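# Move loaded cart through self-closing door into yellow bay

## Task

Get the utility cart from this room through the self-closing door into the other room and leave it in the yellow taped bay, all four wheels fully inside the tape and none touching it. The box of copy paper has to finish in the cart's top tray without any part overhanging the tray's edges. The door must be closed when you finish. One or both robots may work on this, but a robot that topples or ends up leaning means failure.

## Robot and tools

Robots: r1 and r2 are identical Hello Robot Stretch 4 units. Each has an omni-wheel base, a lift that slides up a mast, and one arm that telescopes forward, ending in a wrist (yaw, pitch, roll) and a two-finger gripper. Each stands about 1.6 m tall; its base rim lies within 0.23 m of the base origin. Robots pressing hard on each other (including a gripper closing on the other robot's fingers) fails the scene at once, and once bases touch, even millimetres more driving presses hard. Objects touching robots do not count. Nothing in the state reports robot-to-robot contact; judge it from images, lidar_m and wrist_depth_mm. The same base command can differ by up to about 3 cm per metre between robots, so a jointly carried load can be wrenched and tip a robot.

Frames: base frame has its origin on the floor under the base centre, x forward, y left, z up, metres; hand_pose (a point between open fingertips, printed value may be off) is in it. The odometry frame is the base frame at scene start; base_odometry only counts wheel rotation, so slip looks like travel. Heading in rad, left positive, -3.142 to 3.142. Each robot reports in its own frames.

move: keys r1, r2, cameras, blocking. Always pass blocking: false (true or omitted is refused); it returns in about 0.5 s while motion continues. Per robot, give base and/or joints, optionally speeds, pace, contact_limits; or end_of_arm alone with the value "enable_torque" to re-power limp wrist/gripper motors. base holds one command, each an offset from where the base last reported itself (or from its current spot if a move was still running): translate_m (forward +, -2 to 2 m), strafe_m (left +, -2 to 2 m), rotate_rad (counter-clockwise +, -3.2 to 3.2). Only translate_m and strafe_m may be combined (straight diagonal, no turn). joints are absolute targets: lift_m 0 to 1.2, arm_m 0 to 0.55 (metres); wrist_yaw_rad -1.134 to 4.276 (0 ahead, + left, 3.14 folded back); wrist_pitch_rad -1.117 to 4.259 (0 level, 1.57 down); wrist_roll_rad -1.117 to 4.259 (+ clockwise seen from behind); gripper_m -0.038 to 0.141 fingertip gap, biased up to 0.015; -0.02 or less makes fingers press together. Done tolerances: 0.004 for lift, arm, gripper; 0.02 rad for wrist. Joint targets outside range are clipped; other out-of-range values or unknown keys refuse/invalidate the call. pace: slow, default, fast, max (base 0.1/0.3/0.4/0.6 m/s and 1/2/3/4 rad/s; lift 0.15/0.3/0.4/0.5; arm 0.1/0.4/0.6/0.7; wrist 1.82 rad/s always). A high lift (above 0.2) caps base speed, down to 0.3 m/s and 1 rad/s at 1.2. speeds sets per-joint top speed (not gripper). contact_limits, 0 lightest to 1 hardest, default 0.5, only for arm_m, lift_m, translate_m, strafe_m, rotate_rad, placed beside that command; a base limit persists until the next base command. Arm stops only after a firm push (15 to 40 N); for a light touch use limit 0 and aim 1 to 3 mm beyond contact. Keep lift limit at least 0.3 carrying 2 kg, 0.15 for 1 kg. A new move overrides only the named targets; other motions continue. A move with no action just reports. Moves time out after 14 s.

wait: seconds 0 to 10, plus cameras; returns early when a commanded robot comes to rest. wait(0) shows the line "earlier move". stop: brakes all running motions, can re-hold slack wheels; braking may drift off path. zoom_image: camera plus region [x0,y0,x1,y1] pixels, top-left origin, at most 504 by 504, on a camera in the latest images. finished_scene: scene = current scene number; irreversible, the goal must persist without the robots.

Cameras: r1_/r2_ head_camera, head_left_camera, head_right_camera, wrist_camera, or "all"; [] means none.

Results: per-robot state; "pictures" lists image order; "as last shown" marks robots not named (status "not commanded"). "move: r1 done; r2 time_out" summarises. Statuses: done (base: wheels turned the full amount, slip possible), moving, off_target (rested away, may still push), contact_stop (held back, now slack), time_out (target dropped), limit_stop_at_own_body, limit_stop_at_tilt (lean over 6 degrees; lift, arm, wheels slack until it drops), torque_fault (motor limp until enable_torque). Any uncommanded stop, refusal, or blocked action cancels later move/wait/finished_scene calls in that reply. on_its_own reports uncommanded behaviour; "held at" is the target. lidar_m: 12 distances, 30-degree sectors, first straight ahead then counter-clockwise (4th left, 7th behind, 10th right); "-" is nothing seen or closer than 0.25 m; misses glass and thin legs; sees the other robot. wrist_depth_mm: 7x7 grid, 100 to 2000 mm. base_tilt degrees (forward, right positive, about 3 degree bias). turned_by_wheels vs turned_by_imu differing by over 0.1 rad over a move means slip or a hit. motor_effort in percent (bracket = peak); servo_current in mA.

Gripping: command about 0.015+ below object width; 0.06 below resists pulling; -0.02 or less to close around a bar or handle. A rise in gripper servo_current shows a squeeze. Self-collision risk: gripper over base with lift under 0.2 (0.45 pointing down), pitch up combined with roll or right yaw, yaw above 2.7 folded. Avoid: over 1 kg held with arm_m above 0.2 while driving or turning (tip risk), hard steady pulls, high gripper pushing, drops, slams, releasing moving parts, hard hits. Loose objects may occasionally get nudged.

Each tool is called after "Emit:" by a JSON object that holds its "fn" and its "kwargs".

## Session

Emit:
{"fn": "move", "kwargs": {"blocking": false}}

Scene clock: 0.00 s.
r1.base_odometry: x=+0.000 y=+0.000 heading=+0.000
r1.turned_by_wheels: +0.000
r1.turned_by_imu: +0.000
r1.base_tilt: forward=-1.6 right=+1.3
r1.lidar_m: 1.92 2.25 3.81 1.93 0.97 0.84 0.83 0.93 0.77 0.76 0.93 1.59
r1.base_status: not commanded
r1.joint_positions: lift_m=+0.127 arm_m=+0.000 wrist_yaw_rad=+3.089 wrist_pitch_rad=+0.002 wrist_roll_rad=+0.000 gripper_m=+0.056
r1.joint_status: not commanded
r1.measured_speeds: all 0
r1.motor_effort: lift_m=+20 arm_m=-4 wheel_0=+0 wheel_1=+1 wheel_2=+1
r1.servo_current: wrist_yaw_rad=39 wrist_pitch_rad=46 wrist_roll_rad=65 gripper_m=39
r1.hand_pose: x=-0.1125 y=+0.1024 z=+0.3046 quat_wxyz=(+0.026, -0.001, +0.000, +1.000) (m; r1's base frame)
r1.wrist_depth_mm: 137 138 - - - - - / 113 139 - - - - - / 117 140 224 - - - - / 137 161 - - - - - / - - - - - - - / - - 191 - 187 - - / 842 759 750 788 788 732 768
r2.base_odometry: x=+0.000 y=+0.000 heading=+0.000
r2.turned_by_wheels: +0.000
r2.turned_by_imu: +0.000
r2.base_tilt: forward=-0.6 right=+0.1
r2.lidar_m: 2.02 1.45 1.40 1.49 2.01 2.22 2.34 3.17 1.60 3.62 2.59 2.46
r2.base_status: not commanded
r2.joint_positions: lift_m=+0.295 arm_m=+0.000 wrist_yaw_rad=+3.133 wrist_pitch_rad=+0.002 wrist_roll_rad=+0.000 gripper_m=+0.056
r2.joint_status: not commanded
r2.measured_speeds: all 0
r2.motor_effort: lift_m=+18 arm_m=-4 wheel_0=+0 wheel_1=-1 wheel_2=+0
r2.servo_current: wrist_yaw_rad=46 wrist_pitch_rad=39 wrist_roll_rad=46 gripper_m=59
r2.hand_pose: x=-0.1167 y=+0.0898 z=+0.4727 quat_wxyz=(+0.004, -0.001, +0.000, +1.000) (m; r2's base frame)
r2.wrist_depth_mm: - 140 - - - - - / - 126 150 - - - - / - 130 185 - - - - / 144 143 272 - - - - / 229 - - - - - - / 226 1576 196 1576 190 1618 1464 / 226 1060 1138 - - 1025 1060
pictures: r1_head_camera, r1_head_left_camera, r1_head_right_camera, r1_wrist_camera, r2_head_camera, r2_head_left_camera, r2_head_right_camera, r2_wrist_camera
Images, in order (width x height): r1_head_camera 420x560, r1_head_left_camera 420x672, r1_head_right_camera 420x672, r1_wrist_camera 616x392, r2_head_camera 420x560, r2_head_left_camera 420x672, r2_head_right_camera 420x672, r2_wrist_camera 616x392.

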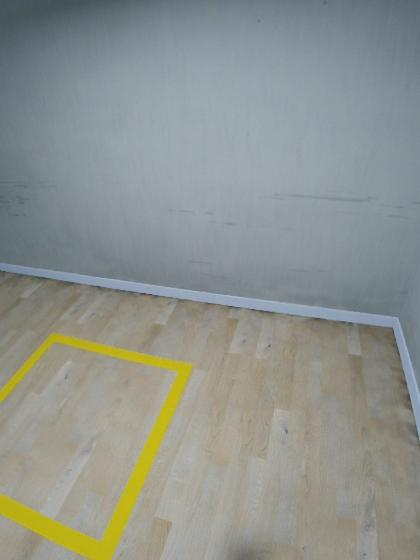

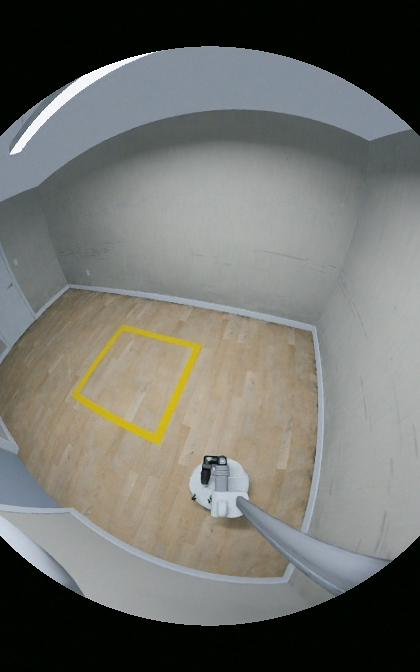

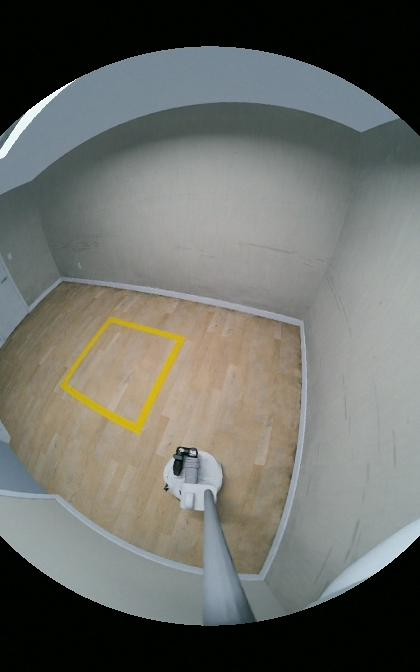

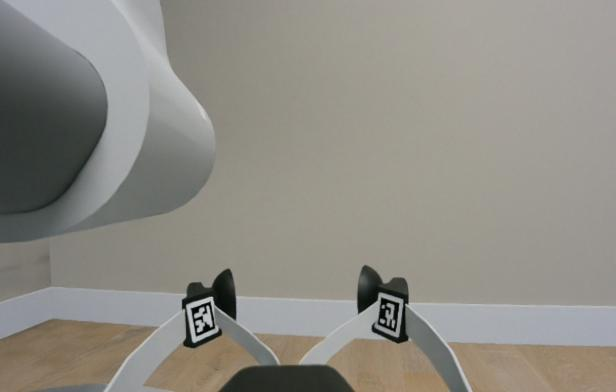

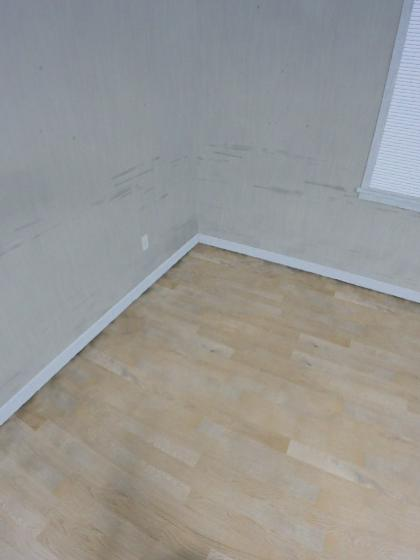

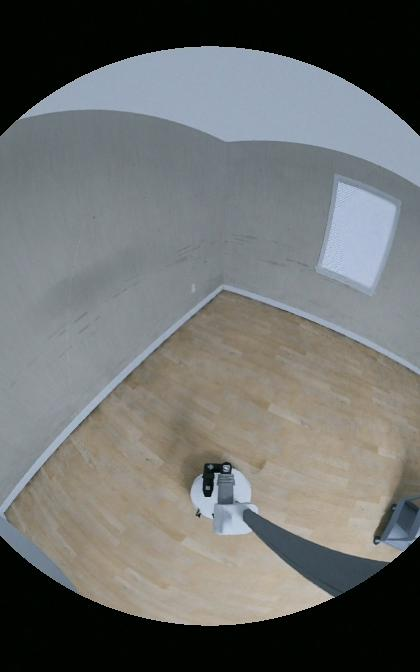

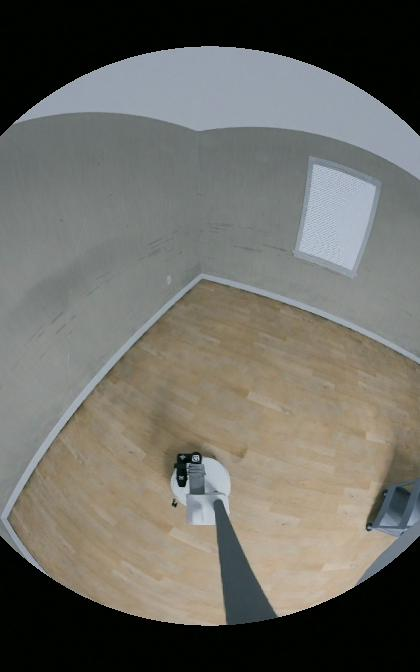

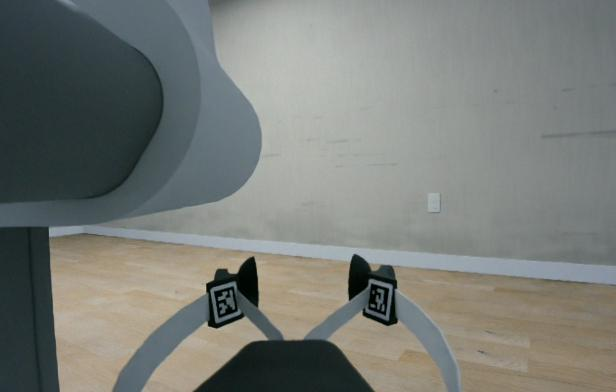

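Emit:
{"fn": "move", "kwargs": {"blocking": false, "r1": {"base":{"rotate_rad":1.0},"pace":"fast"}, "r2": {"base":{"rotate_rad":-1.4},"pace":"fast"}, "cameras": []}}

Emit:
{"fn": "wait", "kwargs": {"seconds": 1.5, "cameras": []}}

Emit:
{"fn": "wait", "kwargs": {"seconds": 0.5, "cameras": ["r1_head_camera","r1_head_left_camera","r1_head_right_camera","r2_head_camera","r2_head_left_camera","r2_head_right_camera"]}}

Scene clock: 4.93 s.
move: r1 moving; r2 moving
r1.base_odometry: x=+0.000 y=+0.000 heading=+0.378
r1.turned_by_wheels: +0.378
r1.turned_by_imu: +0.379
r1.base_tilt: forward=-1.6 right=+1.2
r1.lidar_m: 2.06 3.10 2.42 1.11 0.86 0.81 0.91 0.78 0.78 0.85 1.27 1.93
r1.base_status: rotate_rad moving
r1.joint_positions: lift_m=+0.127 arm_m=+0.000 wrist_yaw_rad=+3.089 wrist_pitch_rad=+0.002 wrist_roll_rad=+0.000 gripper_m=+0.056
r1.joint_status: not commanded
r1.measured_speeds: translate_m=+0.000 strafe_m=+0.000 rotate_rad=+1.458 lift_m=+0.000 arm_m=+0.000 wrist_yaw_rad=+0.000 wrist_pitch_rad=+0.000 wrist_roll_rad=+0.000
r1.motor_effort: lift_m=+20(20) arm_m=-4(4) wheel_0=-9(10) wheel_1=-8(10) wheel_2=-9(9)
r1.servo_current: wrist_yaw_rad=59(59) wrist_pitch_rad=39(46) wrist_roll_rad=46(59) gripper_m=39(39)
r1.hand_pose: x=-0.1125 y=+0.1024 z=+0.3046 quat_wxyz=(+0.026, -0.001, +0.000, +1.000) (m; r1's base frame)
r1.wrist_depth_mm: 136 138 - - - - - / 113 139 - - - - - / 118 140 229 - - - - / 137 161 - - - - - / - - - - - - - / - 991 190 - 187 - - / 778 750 750 798 750 699 -
r2.base_odometry: x=+0.000 y=+0.000 heading=-0.378
r2.turned_by_wheels: -0.378
r2.turned_by_imu: -0.366
r2.base_tilt: forward=-0.7 right=+0.1
r2.lidar_m: 2.47 1.77 1.43 1.38 1.56 2.26 2.24 2.48 3.79 1.63 3.18 2.52
r2.base_status: rotate_rad moving
r2.joint_positions: lift_m=+0.295 arm_m=+0.000 wrist_yaw_rad=+3.133 wrist_pitch_rad=+0.002 wrist_roll_rad=+0.000 gripper_m=+0.056
r2.joint_status: not commanded
r2.measured_speeds: translate_m=+0.000 strafe_m=-0.001 rotate_rad=-1.461 lift_m=+0.000 arm_m=+0.000 wrist_yaw_rad=+0.000 wrist_pitch_rad=+0.000 wrist_roll_rad=+0.000
r2.motor_effort: lift_m=+18(18) arm_m=-4(4) wheel_0=+9(10) wheel_1=+10(12) wheel_2=+11(12)
r2.servo_current: wrist_yaw_rad=33(52) wrist_pitch_rad=39(46) wrist_roll_rad=52(52) gripper_m=39(59)
r2.hand_pose: x=-0.1167 y=+0.0898 z=+0.4727 quat_wxyz=(+0.004, -0.001, +0.000, +1.000) (m; r2's base frame)
r2.wrist_depth_mm: - 141 - - - - - / - 127 150 - - - - / - 130 184 - - - - / 144 143 272 - - - - / 229 - - - - - - / 227 1576 196 1576 190 1661 1464 / 226 1060 1138 - - 1060 1060
pictures: none
No camera images: "cameras" was empty.

Scene clock: 5.90 s.
earlier move: r1 done; r2 moving
r1.base_odometry: x=+0.000 y=+0.000 heading=+1.000
r1.turned_by_wheels: +0.622
r1.turned_by_imu: +0.626
r1.base_tilt: forward=-1.6 right=+1.3
r1.lidar_m: 3.55 2.14 1.04 0.82 0.82 0.95 0.76 0.78 0.91 1.47 1.91 2.18
r1.base_status: done
r1.joint_positions: lift_m=+0.127 arm_m=+0.000 wrist_yaw_rad=+3.089 wrist_pitch_rad=+0.002 wrist_roll_rad=+0.000 gripper_m=+0.056
r1.joint_status: not commanded
r1.measured_speeds: all 0
r1.motor_effort: lift_m=+20(20) arm_m=-4(4) wheel_0=-2(10) wheel_1=+0(10) wheel_2=+0(9)
r1.servo_current: wrist_yaw_rad=46(59) wrist_pitch_rad=33(52) wrist_roll_rad=46(59) gripper_m=39(46)
r1.hand_pose: x=-0.1125 y=+0.1024 z=+0.3046 quat_wxyz=(+0.026, -0.001, +0.000, +1.000) (m; r1's base frame)
r1.wrist_depth_mm: 136 139 - - - - - / 113 139 - - - - - / 117 140 227 - - - - / 137 161 - - - - - / - - - - - - - / - - 190 - 188 - - / 750 163 741 798 798 788 759
r2.base_odometry: x=+0.000 y=+0.000 heading=-1.400
r2.turned_by_wheels: -1.022
r2.turned_by_imu: -0.995
r2.base_tilt: forward=-0.7 right=+0.1
r2.lidar_m: 3.08 2.51 2.51 1.74 1.43 1.41 1.59 2.22 2.22 2.48 2.00 1.60
r2.base_status: rotate_rad moving
r2.joint_positions: lift_m=+0.295 arm_m=+0.000 wrist_yaw_rad=+3.133 wrist_pitch_rad=+0.002 wrist_roll_rad=+0.000 gripper_m=+0.056
r2.joint_status: not commanded
r2.measured_speeds: all 0
r2.motor_effort: lift_m=+18(18) arm_m=-4(4) wheel_0=+0(13) wheel_1=+1(13) wheel_2=+3(12)
r2.servo_current: wrist_yaw_rad=52(52) wrist_pitch_rad=46(46) wrist_roll_rad=39(52) gripper_m=39(59)
r2.hand_pose: x=-0.1167 y=+0.0898 z=+0.4727 quat_wxyz=(+0.004, -0.001, +0.000, +1.000) (m; r2's base frame)
r2.wrist_depth_mm: - 141 - - - - - / - 126 151 - - - - / - 129 185 - - - - / 144 143 264 - - - - / 231 - - - - - - / 227 1576 196 1464 190 - - / 226 1060 1160 - - 1025 1008
wait: 0.97 of 1.5 s (r1 has come to rest)
pictures: none
No camera images: "cameras" was empty.

Scene clock: 6.10 s.
earlier move: r2 done
r1.base_odometry: x=+0.000 y=+0.000 heading=+1.000
r1.turned_by_wheels: +0.000
r1.turned_by_imu: +0.000
r1.base_tilt: forward=-1.6 right=+1.3
r1.lidar_m: 3.55 2.14 1.04 0.84 0.83 0.94 0.77 0.76 0.91 1.51 1.93 2.17
r1.base_status: done
r1.joint_positions: lift_m=+0.127 arm_m=+0.000 wrist_yaw_rad=+3.089 wrist_pitch_rad=+0.002 wrist_roll_rad=+0.000 gripper_m=+0.056
r1.joint_status: not commanded
r1.measured_speeds: all 0
r1.motor_effort: lift_m=+20(20) arm_m=-4(4) wheel_0=-2(10) wheel_1=+0(10) wheel_2=+0(9)
r1.servo_current: wrist_yaw_rad=59(59) wrist_pitch_rad=46(52) wrist_roll_rad=65(65) gripper_m=39(46)
r1.hand_pose: x=-0.1125 y=+0.1024 z=+0.3046 quat_wxyz=(+0.026, -0.001, +0.000, +1.000) (m; r1's base frame)
r1.wrist_depth_mm: 137 138 - - - - - / 113 139 - - - - - / 117 140 227 - - - - / 137 162 - - - - - / - - - - - - - / - - 190 - 188 - - / 741 163 759 809 778 778 768
r2.base_odometry: x=+0.000 y=+0.000 heading=-1.400
r2.turned_by_wheels: +0.000
r2.turned_by_imu: +0.000
r2.base_tilt: forward=-0.6 right=+0.1
r2.lidar_m: 3.11 2.52 2.50 1.73 1.42 1.37 1.60 2.24 2.23 2.50 2.04 1.61
r2.base_status: done
r2.joint_positions: lift_m=+0.295 arm_m=+0.000 wrist_yaw_rad=+3.133 wrist_pitch_rad=+0.002 wrist_roll_rad=+0.000 gripper_m=+0.056
r2.joint_status: not commanded
r2.measured_speeds: all 0
r2.motor_effort: lift_m=+18(18) arm_m=-4(4) wheel_0=+0(13) wheel_1=+2(13) wheel_2=+2(12)
r2.servo_current: wrist_yaw_rad=39(59) wrist_pitch_rad=33(46) wrist_roll_rad=46(52) gripper_m=46(59)
r2.hand_pose: x=-0.1167 y=+0.0898 z=+0.4727 quat_wxyz=(+0.004, -0.001, +0.000, +1.000) (m; r2's base frame)
r2.wrist_depth_mm: - 141 - - - - - / - 126 151 - - - - / - 130 185 - - - - / 144 144 264 - - - - / 230 - - - - - - / 227 1576 196 1397 190 - - / 226 1078 1138 - - 1042 1008
wait: 0.20 of 0.5 s (r2 has come to rest)
pictures: r1_head_camera, r1_head_left_camera, r1_head_right_camera, r2_head_camera, r2_head_left_camera, r2_head_right_camera
Images, in order (width x height): r1_head_camera 420x560, r1_head_left_camera 420x672, r1_head_right_camera 420x672, r2_head_camera 420x560, r2_head_left_camera 420x672, r2_head_right_camera 420x672.

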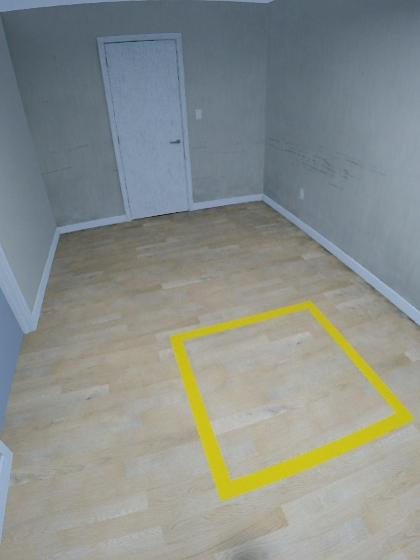

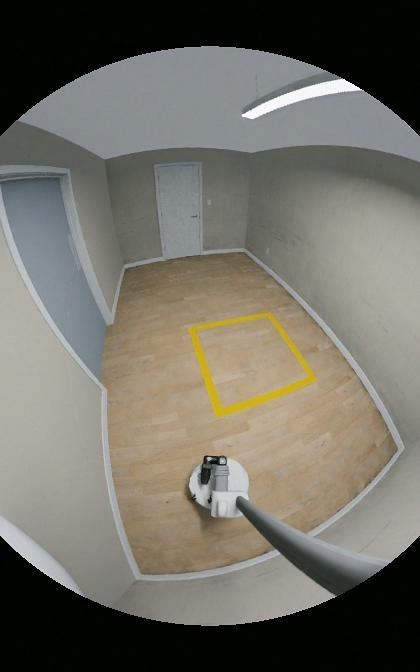

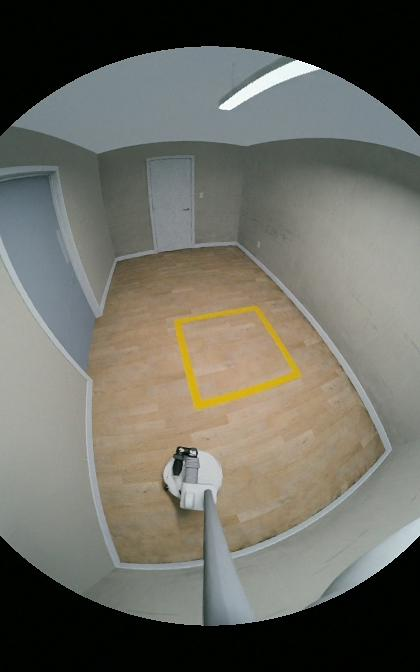

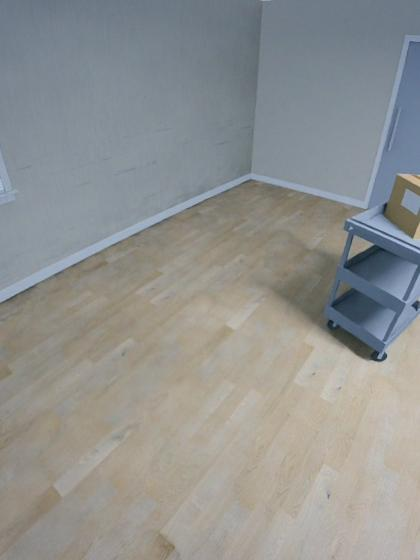

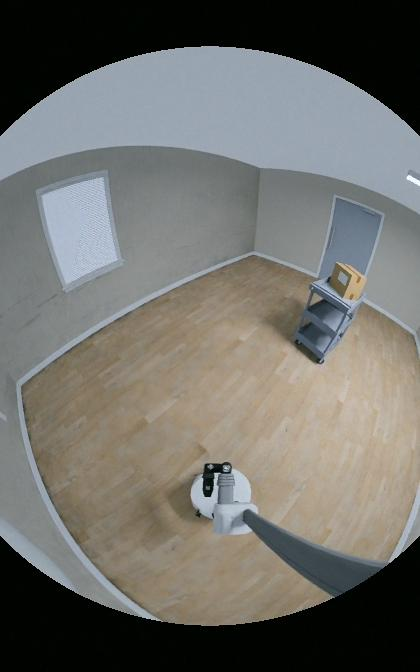

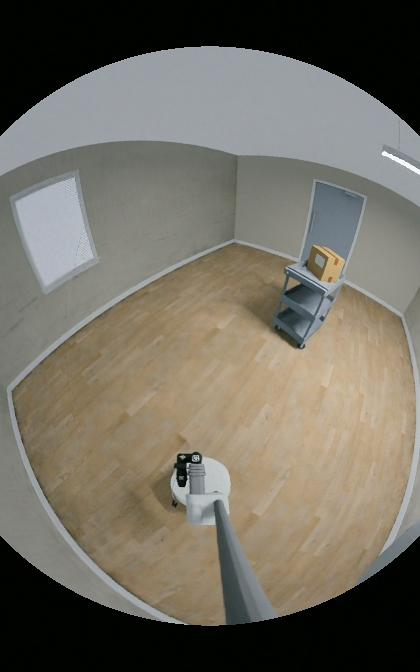

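Emit:
{"fn": "zoom_image", "kwargs": {"camera": "r2_head_camera", "region": [300, 20, 420, 380]}}

Emit:
{"fn": "zoom_image", "kwargs": {"camera": "r1_head_left_camera", "region": [0, 130, 180, 400]}}

Emit:
{"fn": "zoom_image", "kwargs": {"camera": "r2_head_left_camera", "region": [270, 170, 420, 390]}}

Scaled by 1.400 from the camera's 420x560 image, which has a finer 1200x1600 frame.

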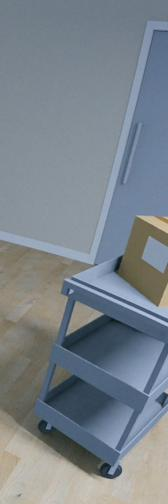

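Scaled by 1.867 from the camera's 420x672 image, which has a finer 600x960 frame.

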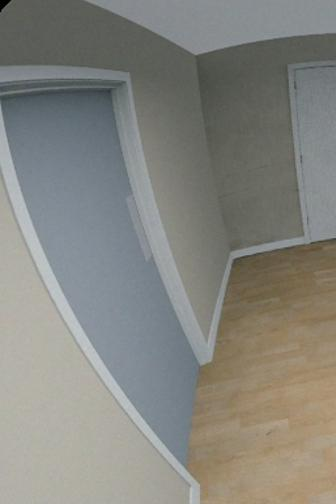

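Scaled by 2.291 from the camera's 420x672 image, which has a finer 600x960 frame.

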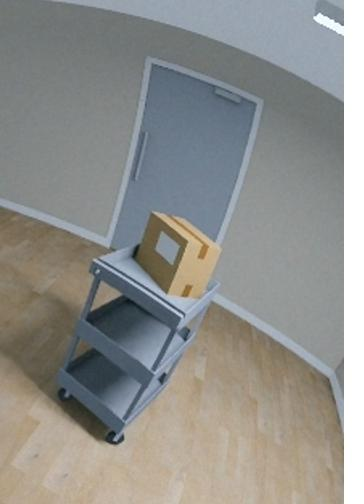

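Emit:
{"fn": "move", "kwargs": {"blocking": false, "r1": {"base":{"rotate_rad":0.31},"pace":"fast"}, "r2": {"base":{"rotate_rad":-0.75},"pace":"fast"}, "cameras": []}}

Emit:
{"fn": "wait", "kwargs": {"seconds": 1.5, "cameras": []}}

Emit:
{"fn": "wait", "kwargs": {"seconds": 1, "cameras": ["r1_head_camera","r1_head_left_camera","r2_head_camera","r2_head_left_camera","r2_head_right_camera"]}}

Scene clock: 34.30 s.
move: r1 moving; r2 moving
r1.base_odometry: x=+0.000 y=+0.000 heading=+1.280
r1.turned_by_wheels: +0.281
r1.turned_by_imu: +0.282
r1.base_tilt: forward=-1.6 right=+1.2
r1.lidar_m: 3.92 1.27 0.88 0.84 0.86 0.82 0.75 0.81 1.06 1.92 1.98 2.64
r1.base_status: rotate_rad moving
r1.joint_positions: lift_m=+0.127 arm_m=+0.000 wrist_yaw_rad=+3.089 wrist_pitch_rad=+0.002 wrist_roll_rad=+0.000 gripper_m=+0.056
r1.joint_status: not commanded
r1.measured_speeds: translate_m=-0.001 strafe_m=+0.000 rotate_rad=+0.478 lift_m=+0.000 arm_m=+0.000 wrist_yaw_rad=+0.000 wrist_pitch_rad=+0.000 wrist_roll_rad=+0.000
r1.motor_effort: lift_m=+20(20) arm_m=-4(4) wheel_0=+1(10) wheel_1=+1(9) wheel_2=+0(7)
r1.servo_current: wrist_yaw_rad=33(59) wrist_pitch_rad=39(46) wrist_roll_rad=46(65) gripper_m=46(46)
r1.hand_pose: x=-0.1125 y=+0.1024 z=+0.3046 quat_wxyz=(+0.026, -0.001, +0.000, +1.000) (m; r1's base frame)
r1.wrist_depth_mm: 136 139 - - - - - / 113 139 - - - - - / 117 139 229 - - - - / 137 161 - - - - - / - - - - - - - / - - 191 - 187 - - / 778 707 741 153 798 759 809
r2.base_odometry: x=+0.000 y=+0.000 heading=-1.778
r2.turned_by_wheels: -0.378
r2.turned_by_imu: -0.366
r2.base_tilt: forward=-0.6 right=+0.1
r2.lidar_m: 1.65 2.84 2.49 2.51 1.56 1.39 1.42 1.74 2.22 2.20 2.71 1.61
r2.base_status: rotate_rad moving
r2.joint_positions: lift_m=+0.295 arm_m=+0.000 wrist_yaw_rad=+3.133 wrist_pitch_rad=+0.002 wrist_roll_rad=+0.000 gripper_m=+0.056
r2.joint_status: not commanded
r2.measured_speeds: translate_m=+0.000 strafe_m=+0.001 rotate_rad=-1.459 lift_m=+0.000 arm_m=+0.000 wrist_yaw_rad=+0.000 wrist_pitch_rad=+0.000 wrist_roll_rad=+0.000
r2.motor_effort: lift_m=+18(18) arm_m=-4(4) wheel_0=+6(14) wheel_1=+11(12) wheel_2=+11(12)
r2.servo_current: wrist_yaw_rad=52(59) wrist_pitch_rad=39(46) wrist_roll_rad=52(59) gripper_m=46(52)
r2.hand_pose: x=-0.1167 y=+0.0898 z=+0.4727 quat_wxyz=(+0.004, -0.001, +0.000, +1.000) (m; r2's base frame)
r2.wrist_depth_mm: - 141 - - - - - / - 126 141 - - - - / - 129 185 - - - - / 144 143 207 - - - - / 229 - - - - - - / 228 1618 195 1336 190 - - / 226 1060 1160 - - 1025 1078
pictures: none
No camera images: "cameras" was empty.

Scene clock: 34.73 s.
earlier move: r1 done; r2 moving
r1.base_odometry: x=+0.000 y=+0.000 heading=+1.309
r1.turned_by_wheels: +0.029
r1.turned_by_imu: +0.029
r1.base_tilt: forward=-1.6 right=+1.2
r1.lidar_m: 3.64 1.24 0.87 0.82 0.88 0.82 0.76 0.80 1.12 1.93 2.00 2.70
r1.base_status: done
r1.joint_positions: lift_m=+0.127 arm_m=+0.000 wrist_yaw_rad=+3.089 wrist_pitch_rad=+0.002 wrist_roll_rad=+0.000 gripper_m=+0.056
r1.joint_status: not commanded
r1.measured_speeds: all 0
r1.motor_effort: lift_m=+20(20) arm_m=-4(4) wheel_0=-4(10) wheel_1=-1(9) wheel_2=-1(7)
r1.servo_current: wrist_yaw_rad=46(59) wrist_pitch_rad=39(46) wrist_roll_rad=65(65) gripper_m=39(46)
r1.hand_pose: x=-0.1125 y=+0.1024 z=+0.3046 quat_wxyz=(+0.026, -0.001, +0.000, +1.000) (m; r1's base frame)
r1.wrist_depth_mm: 136 139 - - - - - / 113 139 - - - - - / 117 139 228 - - - - / 137 162 - - - - - / - - - - - - - / - - 190 - 188 - - / 788 699 750 143 798 778 820
r2.base_odometry: x=+0.000 y=+0.000 heading=-2.143
r2.turned_by_wheels: -0.365
r2.turned_by_imu: -0.357
r2.base_tilt: forward=-0.7 right=+0.1
r2.lidar_m: 1.62 3.70 2.62 2.50 2.05 1.50 1.41 1.46 1.94 2.22 2.28 3.08
r2.base_status: rotate_rad moving
r2.joint_positions: lift_m=+0.295 arm_m=+0.000 wrist_yaw_rad=+3.133 wrist_pitch_rad=+0.002 wrist_roll_rad=+0.000 gripper_m=+0.056
r2.joint_status: not commanded
r2.measured_speeds: translate_m=+0.001 strafe_m=-0.001 rotate_rad=-0.239 lift_m=+0.000 arm_m=+0.000 wrist_yaw_rad=+0.000 wrist_pitch_rad=+0.000 wrist_roll_rad=+0.000
r2.motor_effort: lift_m=+18(18) arm_m=-4(4) wheel_0=+2(14) wheel_1=+1(12) wheel_2=+3(12)
r2.servo_current: wrist_yaw_rad=46(59) wrist_pitch_rad=39(46) wrist_roll_rad=52(59) gripper_m=46(52)
r2.hand_pose: x=-0.1167 y=+0.0898 z=+0.4727 quat_wxyz=(+0.004, -0.001, +0.000, +1.000) (m; r2's base frame)
r2.wrist_depth_mm: - 141 - - - - - / - 126 141 - - - - / - 129 185 - - - - / 144 143 207 - - - - / 219 - - - - - - / 220 1430 190 171 190 1336 1336 / 227 1042 1160 - - 1042 1060
wait: 0.43 of 1.5 s (r1 has come to rest)
pictures: none
No camera images: "cameras" was empty.

Scene clock: 35.10 s.
earlier move: r2 done
r1.base_odometry: x=+0.000 y=+0.000 heading=+1.309
r1.turned_by_wheels: +0.000
r1.turned_by_imu: +0.000
r1.base_tilt: forward=-1.6 right=+1.3
r1.lidar_m: 3.64 1.24 0.89 0.84 0.89 0.83 0.78 0.83 1.10 1.92 1.97 2.71
r1.base_status: done
r1.joint_positions: lift_m=+0.127 arm_m=+0.000 wrist_yaw_rad=+3.089 wrist_pitch_rad=+0.002 wrist_roll_rad=+0.000 gripper_m=+0.056
r1.joint_status: not commanded
r1.measured_speeds: all 0
r1.motor_effort: lift_m=+20(20) arm_m=-4(4) wheel_0=-3(10) wheel_1=-1(9) wheel_2=-1(7)
r1.servo_current: wrist_yaw_rad=65(65) wrist_pitch_rad=39(52) wrist_roll_rad=52(65) gripper_m=39(46)
r1.hand_pose: x=-0.1125 y=+0.1024 z=+0.3046 quat_wxyz=(+0.026, -0.001, +0.000, +1.000) (m; r1's base frame)
r1.wrist_depth_mm: 136 138 - - - - - / 113 139 - - - - - / 117 140 228 - - - - / 137 162 - - - - - / - - - - - - - / - - 190 - 187 - - / 788 707 759 143 798 778 809
r2.base_odometry: x=+0.000 y=+0.000 heading=-2.149
r2.turned_by_wheels: -0.006
r2.turned_by_imu: -0.006
r2.base_tilt: forward=-0.6 right=+0.1
r2.lidar_m: 1.60 3.74 2.62 2.49 2.10 1.51 1.41 1.46 1.94 2.23 2.30 3.07
r2.base_status: done
r2.joint_positions: lift_m=+0.295 arm_m=+0.000 wrist_yaw_rad=+3.133 wrist_pitch_rad=+0.002 wrist_roll_rad=+0.000 gripper_m=+0.056
r2.joint_status: not commanded
r2.measured_speeds: all 0
r2.motor_effort: lift_m=+18(18) arm_m=-4(4) wheel_0=+0(14) wheel_1=+2(12) wheel_2=+2(12)
r2.servo_current: wrist_yaw_rad=52(59) wrist_pitch_rad=39(46) wrist_roll_rad=46(59) gripper_m=46(52)
r2.hand_pose: x=-0.1167 y=+0.0898 z=+0.4727 quat_wxyz=(+0.004, -0.001, +0.000, +1.000) (m; r2's base frame)
r2.wrist_depth_mm: - 141 - - - - - / - 126 141 - - - - / - 129 185 - - - - / 144 143 207 - - - - / 220 - - - - - - / 220 1430 190 171 190 1336 1336 / 227 1060 1138 - - 1025 1060
wait: 0.37 of 1 s (r2 has come to rest)
pictures: r1_head_camera, r1_head_left_camera, r2_head_camera, r2_head_left_camera, r2_head_right_camera
Images, in order (width x height): r1_head_camera 420x560, r1_head_left_camera 420x672, r2_head_camera 420x560, r2_head_left_camera 420x672, r2_head_right_camera 420x672.

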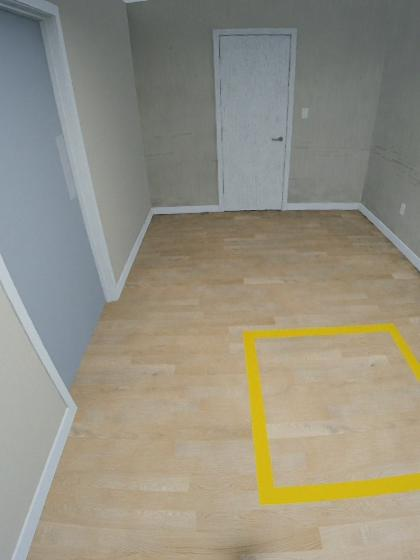

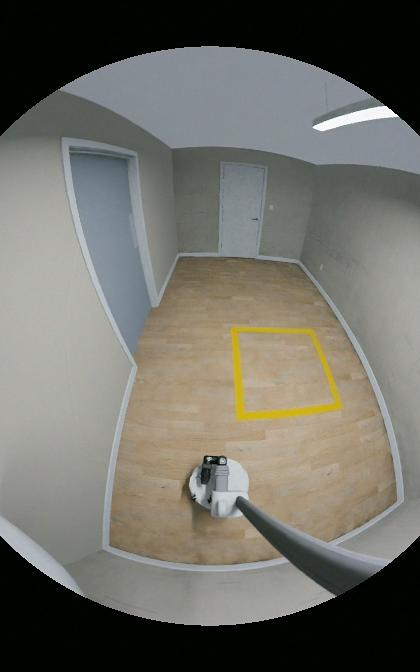

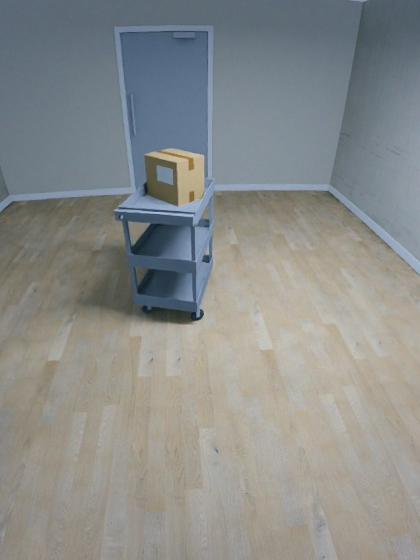

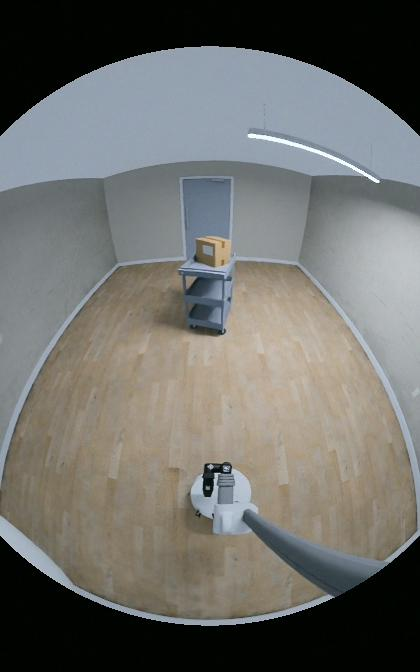

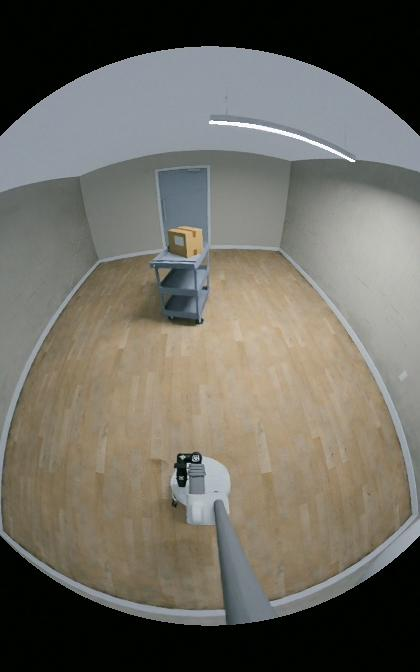

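Emit:
{"fn": "move", "kwargs": {"blocking": false, "r1": {"base":{"translate_m":1.3},"pace":"fast"}, "r2": {"base":{"translate_m":0.6},"pace":"fast"}, "cameras": ["r2_head_camera"]}}

Emit:
{"fn": "zoom_image", "kwargs": {"camera": "r2_head_camera", "region": [90, 120, 250, 340]}}

Emit:
{"fn": "wait", "kwargs": {"seconds": 2.5, "cameras": []}}

Emit:
{"fn": "wait", "kwargs": {"seconds": 3, "cameras": ["r1_head_left_camera","r2_head_camera"]}}

Emit:
{"fn": "zoom_image", "kwargs": {"camera": "r2_head_camera", "region": [60, 120, 300, 440]}}

Scene clock: 70.73 s.
move: r1 moving; r2 moving
r1.base_odometry: x=+0.013 y=+0.048 heading=+1.310
r1.turned_by_wheels: +0.000
r1.turned_by_imu: +0.000
r1.base_tilt: forward=-1.6 right=+1.3
r1.lidar_m: 3.62 1.24 0.89 0.84 0.87 0.87 0.83 0.86 1.18 1.93 2.00 2.71
r1.base_status: translate_m moving
r1.joint_positions: lift_m=+0.127 arm_m=+0.000 wrist_yaw_rad=+3.089 wrist_pitch_rad=+0.002 wrist_roll_rad=+0.000 gripper_m=+0.056
r1.joint_status: not commanded
r1.measured_speeds: translate_m=+0.195 strafe_m=+0.001 rotate_rad=-0.005 lift_m=+0.000 arm_m=+0.000 wrist_yaw_rad=+0.000 wrist_pitch_rad=+0.000 wrist_roll_rad=+0.000
r1.motor_effort: lift_m=+20(20) arm_m=-4(4) wheel_0=+8(9) wheel_1=+7(7) wheel_2=-11(12)
r1.servo_current: wrist_yaw_rad=46(59) wrist_pitch_rad=33(46) wrist_roll_rad=52(52) gripper_m=39(46)
r1.hand_pose: x=-0.1125 y=+0.1024 z=+0.3046 quat_wxyz=(+0.026, -0.001, +0.000, +1.000) (m; r1's base frame)
r1.wrist_depth_mm: - 137 - - - - - / - 137 - - - - - / 110 138 204 - - - - / 124 139 236 - - - - / - - - - - - - / - - 190 - 187 - - / 778 741 750 788 788 778 809
r2.base_odometry: x=-0.027 y=-0.042 heading=-2.149
r2.turned_by_wheels: +0.000
r2.turned_by_imu: +0.001
r2.base_tilt: forward=-0.7 right=+0.1
r2.lidar_m: 1.57 3.74 2.65 2.49 2.18 1.56 1.45 1.51 1.98 2.20 2.29 3.03
r2.base_status: translate_m moving
r2.joint_positions: lift_m=+0.295 arm_m=+0.000 wrist_yaw_rad=+3.133 wrist_pitch_rad=+0.002 wrist_roll_rad=+0.000 gripper_m=+0.056
r2.joint_status: not commanded
r2.measured_speeds: translate_m=+0.195 strafe_m=+0.000 rotate_rad=+0.003 lift_m=+0.000 arm_m=+0.000 wrist_yaw_rad=+0.000 wrist_pitch_rad=+0.000 wrist_roll_rad=+0.000
r2.motor_effort: lift_m=+18(18) arm_m=-4(4) wheel_0=+11(11) wheel_1=+9(11) wheel_2=-14(16)
r2.servo_current: wrist_yaw_rad=39(59) wrist_pitch_rad=33(46) wrist_roll_rad=52(59) gripper_m=52(52)
r2.hand_pose: x=-0.1167 y=+0.0898 z=+0.4727 quat_wxyz=(+0.004, -0.001, +0.000, +1.000) (m; r2's base frame)
r2.wrist_depth_mm: - 140 - - - - - / - 123 145 - - - - / - 128 187 - - - - / 144 144 218 - - - - / 218 - - - - - - / 218 1464 190 1308 190 1366 1366 / 222 1060 1138 - - 1025 1060
pictures: r2_head_camera
Images, in order (width x height): r2_head_camera 420x560.

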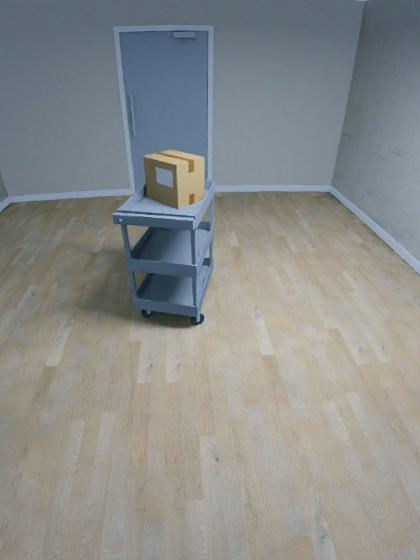

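Scaled by 2.291 from the camera's 420x560 image, which has a finer 1200x1600 frame.

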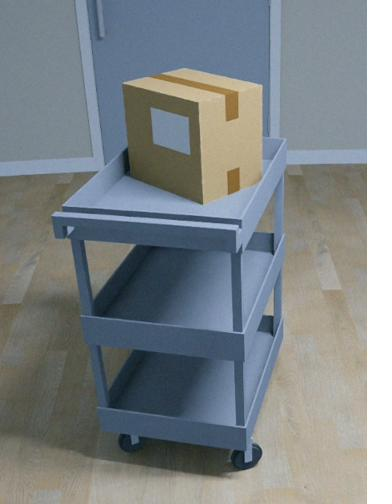

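Scene clock: 73.03 s.
earlier move: r1 moving; r2 done
r1.base_odometry: x=+0.238 y=+0.890 heading=+1.310
r1.turned_by_wheels: +0.000
r1.turned_by_imu: +0.000
r1.base_tilt: forward=-1.6 right=+1.3
r1.lidar_m: 3.00 1.38 0.99 0.84 0.88 1.21 1.69 1.77 2.02 1.91 1.99 2.67
r1.base_status: translate_m moving
r1.joint_positions: lift_m=+0.127 arm_m=+0.000 wrist_yaw_rad=+3.089 wrist_pitch_rad=+0.002 wrist_roll_rad=+0.000 gripper_m=+0.056
r1.joint_status: not commanded
r1.measured_speeds: translate_m=+0.400 strafe_m=-0.001 rotate_rad=+0.000 lift_m=+0.000 arm_m=+0.000 wrist_yaw_rad=+0.000 wrist_pitch_rad=+0.000 wrist_roll_rad=+0.000
r1.motor_effort: lift_m=+20(20) arm_m=-4(4) wheel_0=+5(9) wheel_1=+3(11) wheel_2=-5(13)
r1.servo_current: wrist_yaw_rad=39(65) wrist_pitch_rad=46(52) wrist_roll_rad=46(78) gripper_m=39(52)
r1.hand_pose: x=-0.1125 y=+0.1024 z=+0.3046 quat_wxyz=(+0.026, -0.001, +0.000, +1.000) (m; r1's base frame)
r1.wrist_depth_mm: - 137 - - - - - / - 137 - - - - - / 110 138 204 - - - - / 124 139 237 - - - - / 138 - - - - - - / 1160 1205 193 1182 187 1138 1060 / 854 750 750 809 788 778 820
r2.base_odometry: x=-0.328 y=-0.502 heading=-2.149
r2.turned_by_wheels: +0.000
r2.turned_by_imu: +0.001
r2.base_tilt: forward=-0.7 right=+0.1
r2.lidar_m: 0.98 1.13 2.69 2.51 2.59 2.11 2.00 2.08 2.35 2.19 2.27 3.01
r2.base_status: done
r2.joint_positions: lift_m=+0.295 arm_m=+0.000 wrist_yaw_rad=+3.133 wrist_pitch_rad=+0.002 wrist_roll_rad=+0.000 gripper_m=+0.056
r2.joint_status: not commanded
r2.measured_speeds: all 0
r2.motor_effort: lift_m=+18(18) arm_m=-3(4) wheel_0=+1(13) wheel_1=+3(11) wheel_2=-1(17)
r2.servo_current: wrist_yaw_rad=46(59) wrist_pitch_rad=46(46) wrist_roll_rad=46(65) gripper_m=46(59)
r2.hand_pose: x=-0.1167 y=+0.0898 z=+0.4727 quat_wxyz=(+0.004, -0.001, +0.000, +1.000) (m; r2's base frame)
r2.wrist_depth_mm: - 141 - - - - - / - 126 150 - - - - / - 129 185 - - - - / 144 143 264 - - - - / 229 - - - - - - / 228 1576 196 1537 190 1576 1430 / 227 1060 1160 - - 1025 1060
wait: 2.30 of 2.5 s (r2 has come to rest)
pictures: none
No camera images: "cameras" was empty.

Scene clock: 74.77 s.
earlier move: r1 done
r1.base_odometry: x=+0.336 y=+1.256 heading=+1.310
r1.turned_by_wheels: +0.000
r1.turned_by_imu: +0.000
r1.base_tilt: forward=-1.6 right=+1.3
r1.lidar_m: 2.62 1.27 1.00 0.89 0.90 1.23 2.04 2.17 2.03 1.90 1.97 2.67
r1.base_status: done
r1.joint_positions: lift_m=+0.127 arm_m=+0.000 wrist_yaw_rad=+3.089 wrist_pitch_rad=+0.002 wrist_roll_rad=+0.000 gripper_m=+0.056
r1.joint_status: not commanded
r1.measured_speeds: all 0
r1.motor_effort: lift_m=+20(20) arm_m=-4(4) wheel_0=+2(9) wheel_1=+0(11) wheel_2=+1(13)
r1.servo_current: wrist_yaw_rad=46(65) wrist_pitch_rad=39(52) wrist_roll_rad=59(78) gripper_m=46(52)
r1.hand_pose: x=-0.1125 y=+0.1024 z=+0.3046 quat_wxyz=(+0.026, -0.001, +0.000, +1.000) (m; r1's base frame)
r1.wrist_depth_mm: 136 138 - - - - - / 113 139 - - - - - / 118 140 272 - - - - / 137 162 - - - - - / 1921 - - - - - - / 1182 1205 193 1182 187 1118 960 / 904 715 750 798 788 778 809
r2.base_odometry: x=-0.328 y=-0.502 heading=-2.149
r2.turned_by_wheels: +0.000
r2.turned_by_imu: +0.000
r2.base_tilt: forward=-0.7 right=+0.1
r2.lidar_m: 1.01 1.15 2.69 2.52 2.61 2.13 2.00 2.05 2.35 2.19 2.29 3.02
r2.base_status: done
r2.joint_positions: lift_m=+0.295 arm_m=+0.000 wrist_yaw_rad=+3.133 wrist_pitch_rad=+0.002 wrist_roll_rad=+0.000 gripper_m=+0.056
r2.joint_status: not commanded
r2.measured_speeds: all 0
r2.motor_effort: lift_m=+18(18) arm_m=-4(4) wheel_0=+1(13) wheel_1=+2(11) wheel_2=-1(17)
r2.servo_current: wrist_yaw_rad=46(59) wrist_pitch_rad=46(46) wrist_roll_rad=52(65) gripper_m=52(59)
r2.hand_pose: x=-0.1167 y=+0.0898 z=+0.4727 quat_wxyz=(+0.004, -0.001, +0.000, +1.000) (m; r2's base frame)
r2.wrist_depth_mm: - 140 - - - - - / - 126 151 - - - - / - 130 185 - - - - / 144 144 264 - - - - / 229 - - - - - - / 227 1576 196 1576 190 1618 1430 / 227 1042 1118 - - 1042 1060
wait: 1.73 of 3 s (r1 has come to rest)
pictures: r1_head_left_camera, r2_head_camera
Images, in order (width x height): r1_head_left_camera 420x672, r2_head_camera 420x560.

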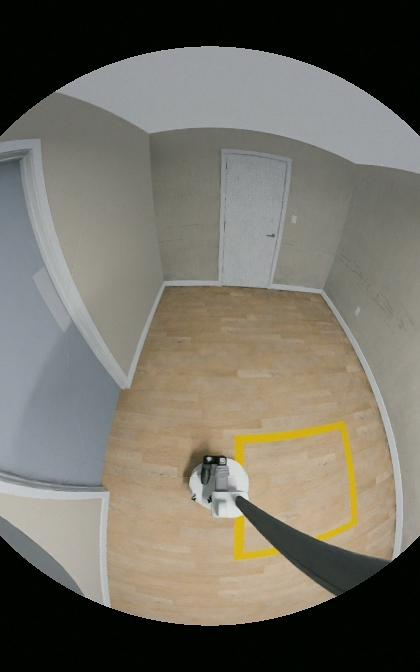

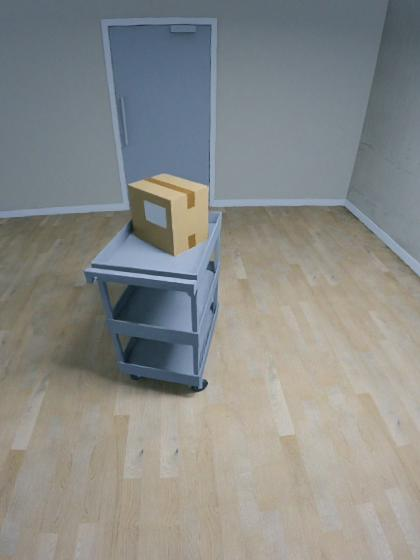

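Scaled by 1.575 from the camera's 420x560 image, which has a finer 1200x1600 frame.

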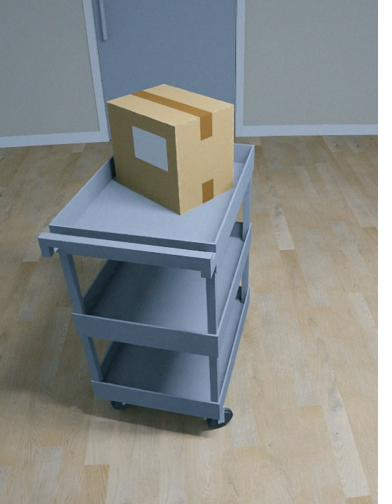

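Emit:
{"fn": "move", "kwargs": {"blocking": false, "r1": {"base":{"rotate_rad":1.571},"pace":"fast"}, "r2": {"base":{"rotate_rad":-0.09},"joints":{"lift_m":0.75,"wrist_yaw_rad":0,"gripper_m":0.12},"pace":"default"}, "cameras": []}}

Emit:
{"fn": "wait", "kwargs": {"seconds": 1.2, "cameras": []}}

Emit:
{"fn": "wait", "kwargs": {"seconds": 3, "cameras": ["r1_head_camera","r1_head_left_camera","r2_head_camera","r2_head_left_camera","r2_wrist_camera"]}}

Scene clock: 108.37 s.
move: r1 moving; r2 moving
r1.base_odometry: x=+0.336 y=+1.256 heading=+1.688
r1.turned_by_wheels: +0.378
r1.turned_by_imu: +0.379
r1.base_tilt: forward=-1.6 right=+1.2
r1.lidar_m: 1.54 1.05 0.95 0.89 1.09 2.06 2.09 2.12 1.91 1.93 2.37 2.62
r1.base_status: rotate_rad moving
r1.joint_positions: lift_m=+0.127 arm_m=+0.000 wrist_yaw_rad=+3.089 wrist_pitch_rad=+0.002 wrist_roll_rad=+0.000 gripper_m=+0.056
r1.joint_status: not commanded
r1.measured_speeds: translate_m=+0.000 strafe_m=+0.000 rotate_rad=+1.460 lift_m=+0.000 arm_m=+0.000 wrist_yaw_rad=+0.000 wrist_pitch_rad=+0.000 wrist_roll_rad=+0.000
r1.motor_effort: lift_m=+20(20) arm_m=-4(4) wheel_0=-8(11) wheel_1=-9(9) wheel_2=-8(9)
r1.servo_current: wrist_yaw_rad=39(59) wrist_pitch_rad=33(46) wrist_roll_rad=52(59) gripper_m=39(46)
r1.hand_pose: x=-0.1125 y=+0.1024 z=+0.3046 quat_wxyz=(+0.026, -0.001, +0.000, +1.000) (m; r1's base frame)
r1.wrist_depth_mm: 136 138 - - - - - / 113 139 - - - - - / 118 139 273 - - - - / 137 162 - - - - - / 1921 - - - - 1863 1618 / 1182 1205 193 1182 187 1182 1160 / 798 707 707 798 788 778 809
r2.base_odometry: x=-0.328 y=-0.502 heading=-2.238
r2.turned_by_wheels: -0.089
r2.turned_by_imu: -0.087
r2.base_tilt: forward=-0.7 right=+0.1
r2.lidar_m: 0.99 1.08 2.81 2.52 2.54 2.21 2.00 2.02 2.42 2.20 2.23 2.82
r2.base_status: rotate_rad moving
r2.joint_positions: lift_m=+0.333 arm_m=+0.000 wrist_yaw_rad=+2.569 wrist_pitch_rad=+0.002 wrist_roll_rad=+0.000 gripper_m=+0.075
r2.joint_status: lift_m moving; wrist_yaw_rad moving; gripper_m moving
r2.measured_speeds: translate_m=+0.000 strafe_m=+0.000 rotate_rad=+0.000 lift_m=+0.146 arm_m=+0.000 wrist_yaw_rad=-1.740 wrist_pitch_rad=+0.000 wrist_roll_rad=+0.000
r2.motor_effort: lift_m=+20(23) arm_m=-4(4) wheel_0=+4(8) wheel_1=+4(9) wheel_2=+5(8)
r2.servo_current: wrist_yaw_rad=117(137) wrist_pitch_rad=46(46) wrist_roll_rad=39(65) gripper_m=85(85)
r2.hand_pose: x=-0.0241 y=+0.2297 z=+0.5104 quat_wxyz=(+0.282, -0.001, +0.000, +0.959) (m; r2's base frame)
r2.wrist_depth_mm: - - - - - - - / - - - - - - - / - - - - - - - / - - - - - - - / - - - - - - - / 1537 1708 189 1661 190 1756 1537 / 1229 1138 1205 - 1182 1098 1118
pictures: none
No camera images: "cameras" was empty.

Scene clock: 109.57 s.
earlier move: r1 moving; r2 moving
r1.base_odometry: x=+0.336 y=+1.256 heading=+2.880
r1.turned_by_wheels: +1.192
r1.turned_by_imu: +1.200
r1.base_tilt: forward=-1.6 right=+1.2
r1.lidar_m: 0.92 0.90 1.22 2.06 2.15 2.00 1.90 2.00 2.70 2.66 1.29 0.99
r1.base_status: rotate_rad moving
r1.joint_positions: lift_m=+0.127 arm_m=+0.000 wrist_yaw_rad=+3.089 wrist_pitch_rad=+0.002 wrist_roll_rad=+0.000 gripper_m=+0.056
r1.joint_status: not commanded
r1.measured_speeds: all 0
r1.motor_effort: lift_m=+20(20) arm_m=-4(4) wheel_0=-2(12) wheel_1=-2(11) wheel_2=+0(10)
r1.servo_current: wrist_yaw_rad=52(72) wrist_pitch_rad=39(52) wrist_roll_rad=59(72) gripper_m=39(46)
r1.hand_pose: x=-0.1125 y=+0.1024 z=+0.3046 quat_wxyz=(+0.026, -0.001, +0.000, +1.000) (m; r1's base frame)
r1.wrist_depth_mm: 136 138 - - - - - / 113 139 - - - - - / 117 140 272 - - - - / 137 162 - - - - - / 1661 1661 - - - - - / 1182 1205 192 1205 187 1255 1138 / 842 750 750 798 788 723 768
r2.base_odometry: x=-0.328 y=-0.502 heading=-2.238
r2.turned_by_wheels: +0.000
r2.turned_by_imu: +0.000
r2.base_tilt: forward=-0.6 right=+0.0
r2.lidar_m: 0.98 1.08 2.77 2.49 2.55 2.18 2.00 2.02 2.40 2.19 2.25 2.82
r2.base_status: done
r2.joint_positions: lift_m=+0.650 arm_m=+0.000 wrist_yaw_rad=+0.482 wrist_pitch_rad=+0.002 wrist_roll_rad=+0.000 gripper_m=+0.120
r2.joint_status: lift_m moving; wrist_yaw_rad moving; the others done
r2.measured_speeds: translate_m=+0.000 strafe_m=+0.000 rotate_rad=+0.000 lift_m=+0.249 arm_m=+0.000 wrist_yaw_rad=-1.740 wrist_pitch_rad=+0.000 wrist_roll_rad=+0.000
r2.motor_effort: lift_m=+21(26) arm_m=-4(4) wheel_0=+3(8) wheel_1=+3(9) wheel_2=+4(8)
r2.servo_current: wrist_yaw_rad=104(143) wrist_pitch_rad=39(46) wrist_roll_rad=59(65) gripper_m=52(130)
r2.hand_pose: x=+0.4670 y=+0.0561 z=+0.8282 quat_wxyz=(+0.971, +0.000, +0.001, +0.238) (m; r2's base frame)
r2.wrist_depth_mm: - - - - - - - / - - - - - - - / - - - - 1205 1042 - / - - - - - 1008 - / - - - - - - - / - - 201 - 187 - - / 1808 1708 1808 - - - 1756
wait: 1.20 s; no rest
pictures: none
No camera images: "cameras" was empty.

Scene clock: 109.60 s.
earlier move: r1 done; r2 moving
r1.base_odometry: x=+0.336 y=+1.256 heading=+2.880
r1.turned_by_wheels: +0.000
r1.turned_by_imu: +0.000
r1.base_tilt: forward=-1.6 right=+1.3
r1.lidar_m: 0.94 0.90 1.22 2.06 2.14 2.01 1.88 1.99 2.65 2.63 1.31 1.01
r1.base_status: done
r1.joint_positions: lift_m=+0.127 arm_m=+0.000 wrist_yaw_rad=+3.089 wrist_pitch_rad=+0.002 wrist_roll_rad=+0.000 gripper_m=+0.056
r1.joint_status: not commanded
r1.measured_speeds: all 0
r1.motor_effort: lift_m=+20(20) arm_m=-4(4) wheel_0=-2(12) wheel_1=-2(11) wheel_2=-1(10)
r1.servo_current: wrist_yaw_rad=46(72) wrist_pitch_rad=39(52) wrist_roll_rad=52(72) gripper_m=33(46)
r1.hand_pose: x=-0.1125 y=+0.1024 z=+0.3046 quat_wxyz=(+0.026, -0.001, +0.000, +1.000) (m; r1's base frame)
r1.wrist_depth_mm: 136 139 - - - - - / 113 139 - - - - - / 118 140 271 - - - - / 137 161 - - - - - / 1661 1708 - - - - - / 1205 1182 192 1160 187 1255 1160 / 842 759 759 809 788 741 768
r2.base_odometry: x=-0.328 y=-0.502 heading=-2.238
r2.turned_by_wheels: +0.000
r2.turned_by_imu: +0.000
r2.base_tilt: forward=-0.7 right=+0.1
r2.lidar_m: 0.98 1.06 2.76 2.50 2.57 2.21 2.01 2.05 2.41 2.21 2.23 2.77
r2.base_status: done
r2.joint_positions: lift_m=+0.658 arm_m=+0.000 wrist_yaw_rad=+0.424 wrist_pitch_rad=+0.002 wrist_roll_rad=+0.000 gripper_m=+0.120
r2.joint_status: lift_m moving; wrist_yaw_rad moving; the others done
r2.measured_speeds: translate_m=+0.000 strafe_m=+0.000 rotate_rad=+0.000 lift_m=+0.239 arm_m=+0.000 wrist_yaw_rad=-1.739 wrist_pitch_rad=+0.000 wrist_roll_rad=+0.000
r2.motor_effort: lift_m=+21(26) arm_m=-4(4) wheel_0=+2(8) wheel_1=+3(9) wheel_2=+3(8)
r2.servo_current: wrist_yaw_rad=124(143) wrist_pitch_rad=39(46) wrist_roll_rad=39(65) gripper_m=46(130)
r2.hand_pose: x=+0.4698 y=+0.0388 z=+0.8362 quat_wxyz=(+0.978, +0.000, +0.001, +0.210) (m; r2's base frame)
r2.wrist_depth_mm: - - - - - - - / - - - - - - - / - - - - 1078 - - / - - - - 1060 1098 - / - - - - - - - / - - 200 1042 186 - - / 1863 1756 1921 - - 1308 1708
wait: 0.03 of 3 s (r1 has come to rest)
pictures: r1_head_camera, r1_head_left_camera, r2_head_camera, r2_head_left_camera, r2_wrist_camera
Images, in order (width x height): r1_head_camera 420x560, r1_head_left_camera 420x672, r2_head_camera 420x560, r2_head_left_camera 420x672, r2_wrist_camera 616x392.

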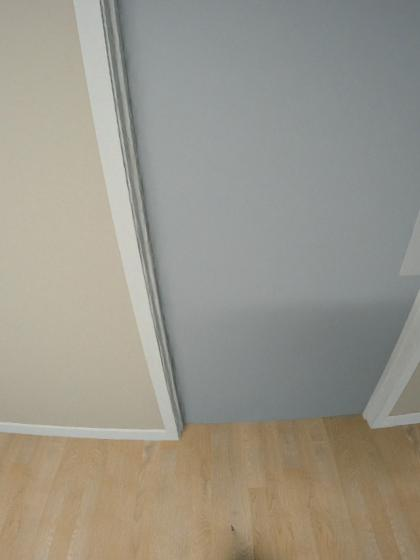

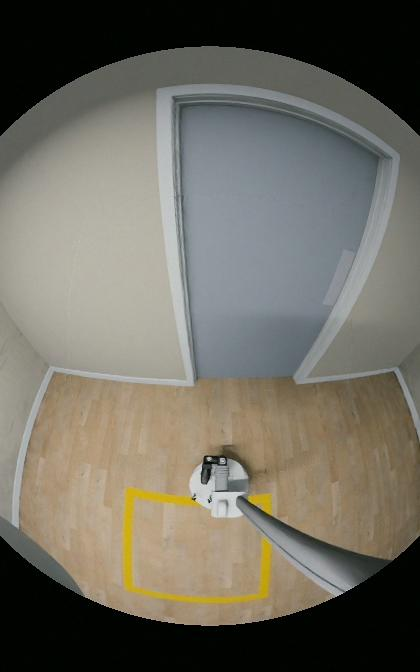

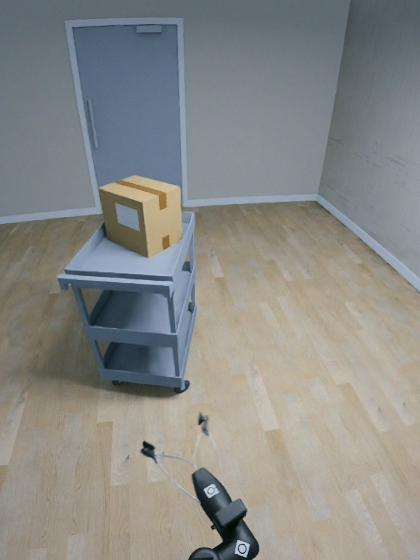

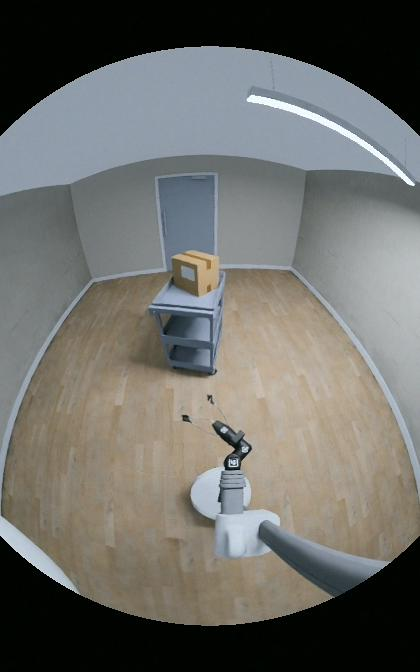

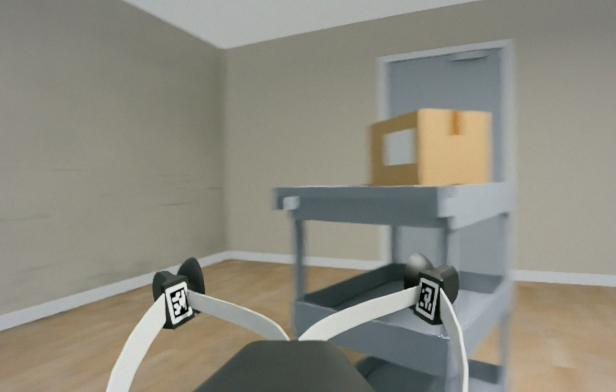

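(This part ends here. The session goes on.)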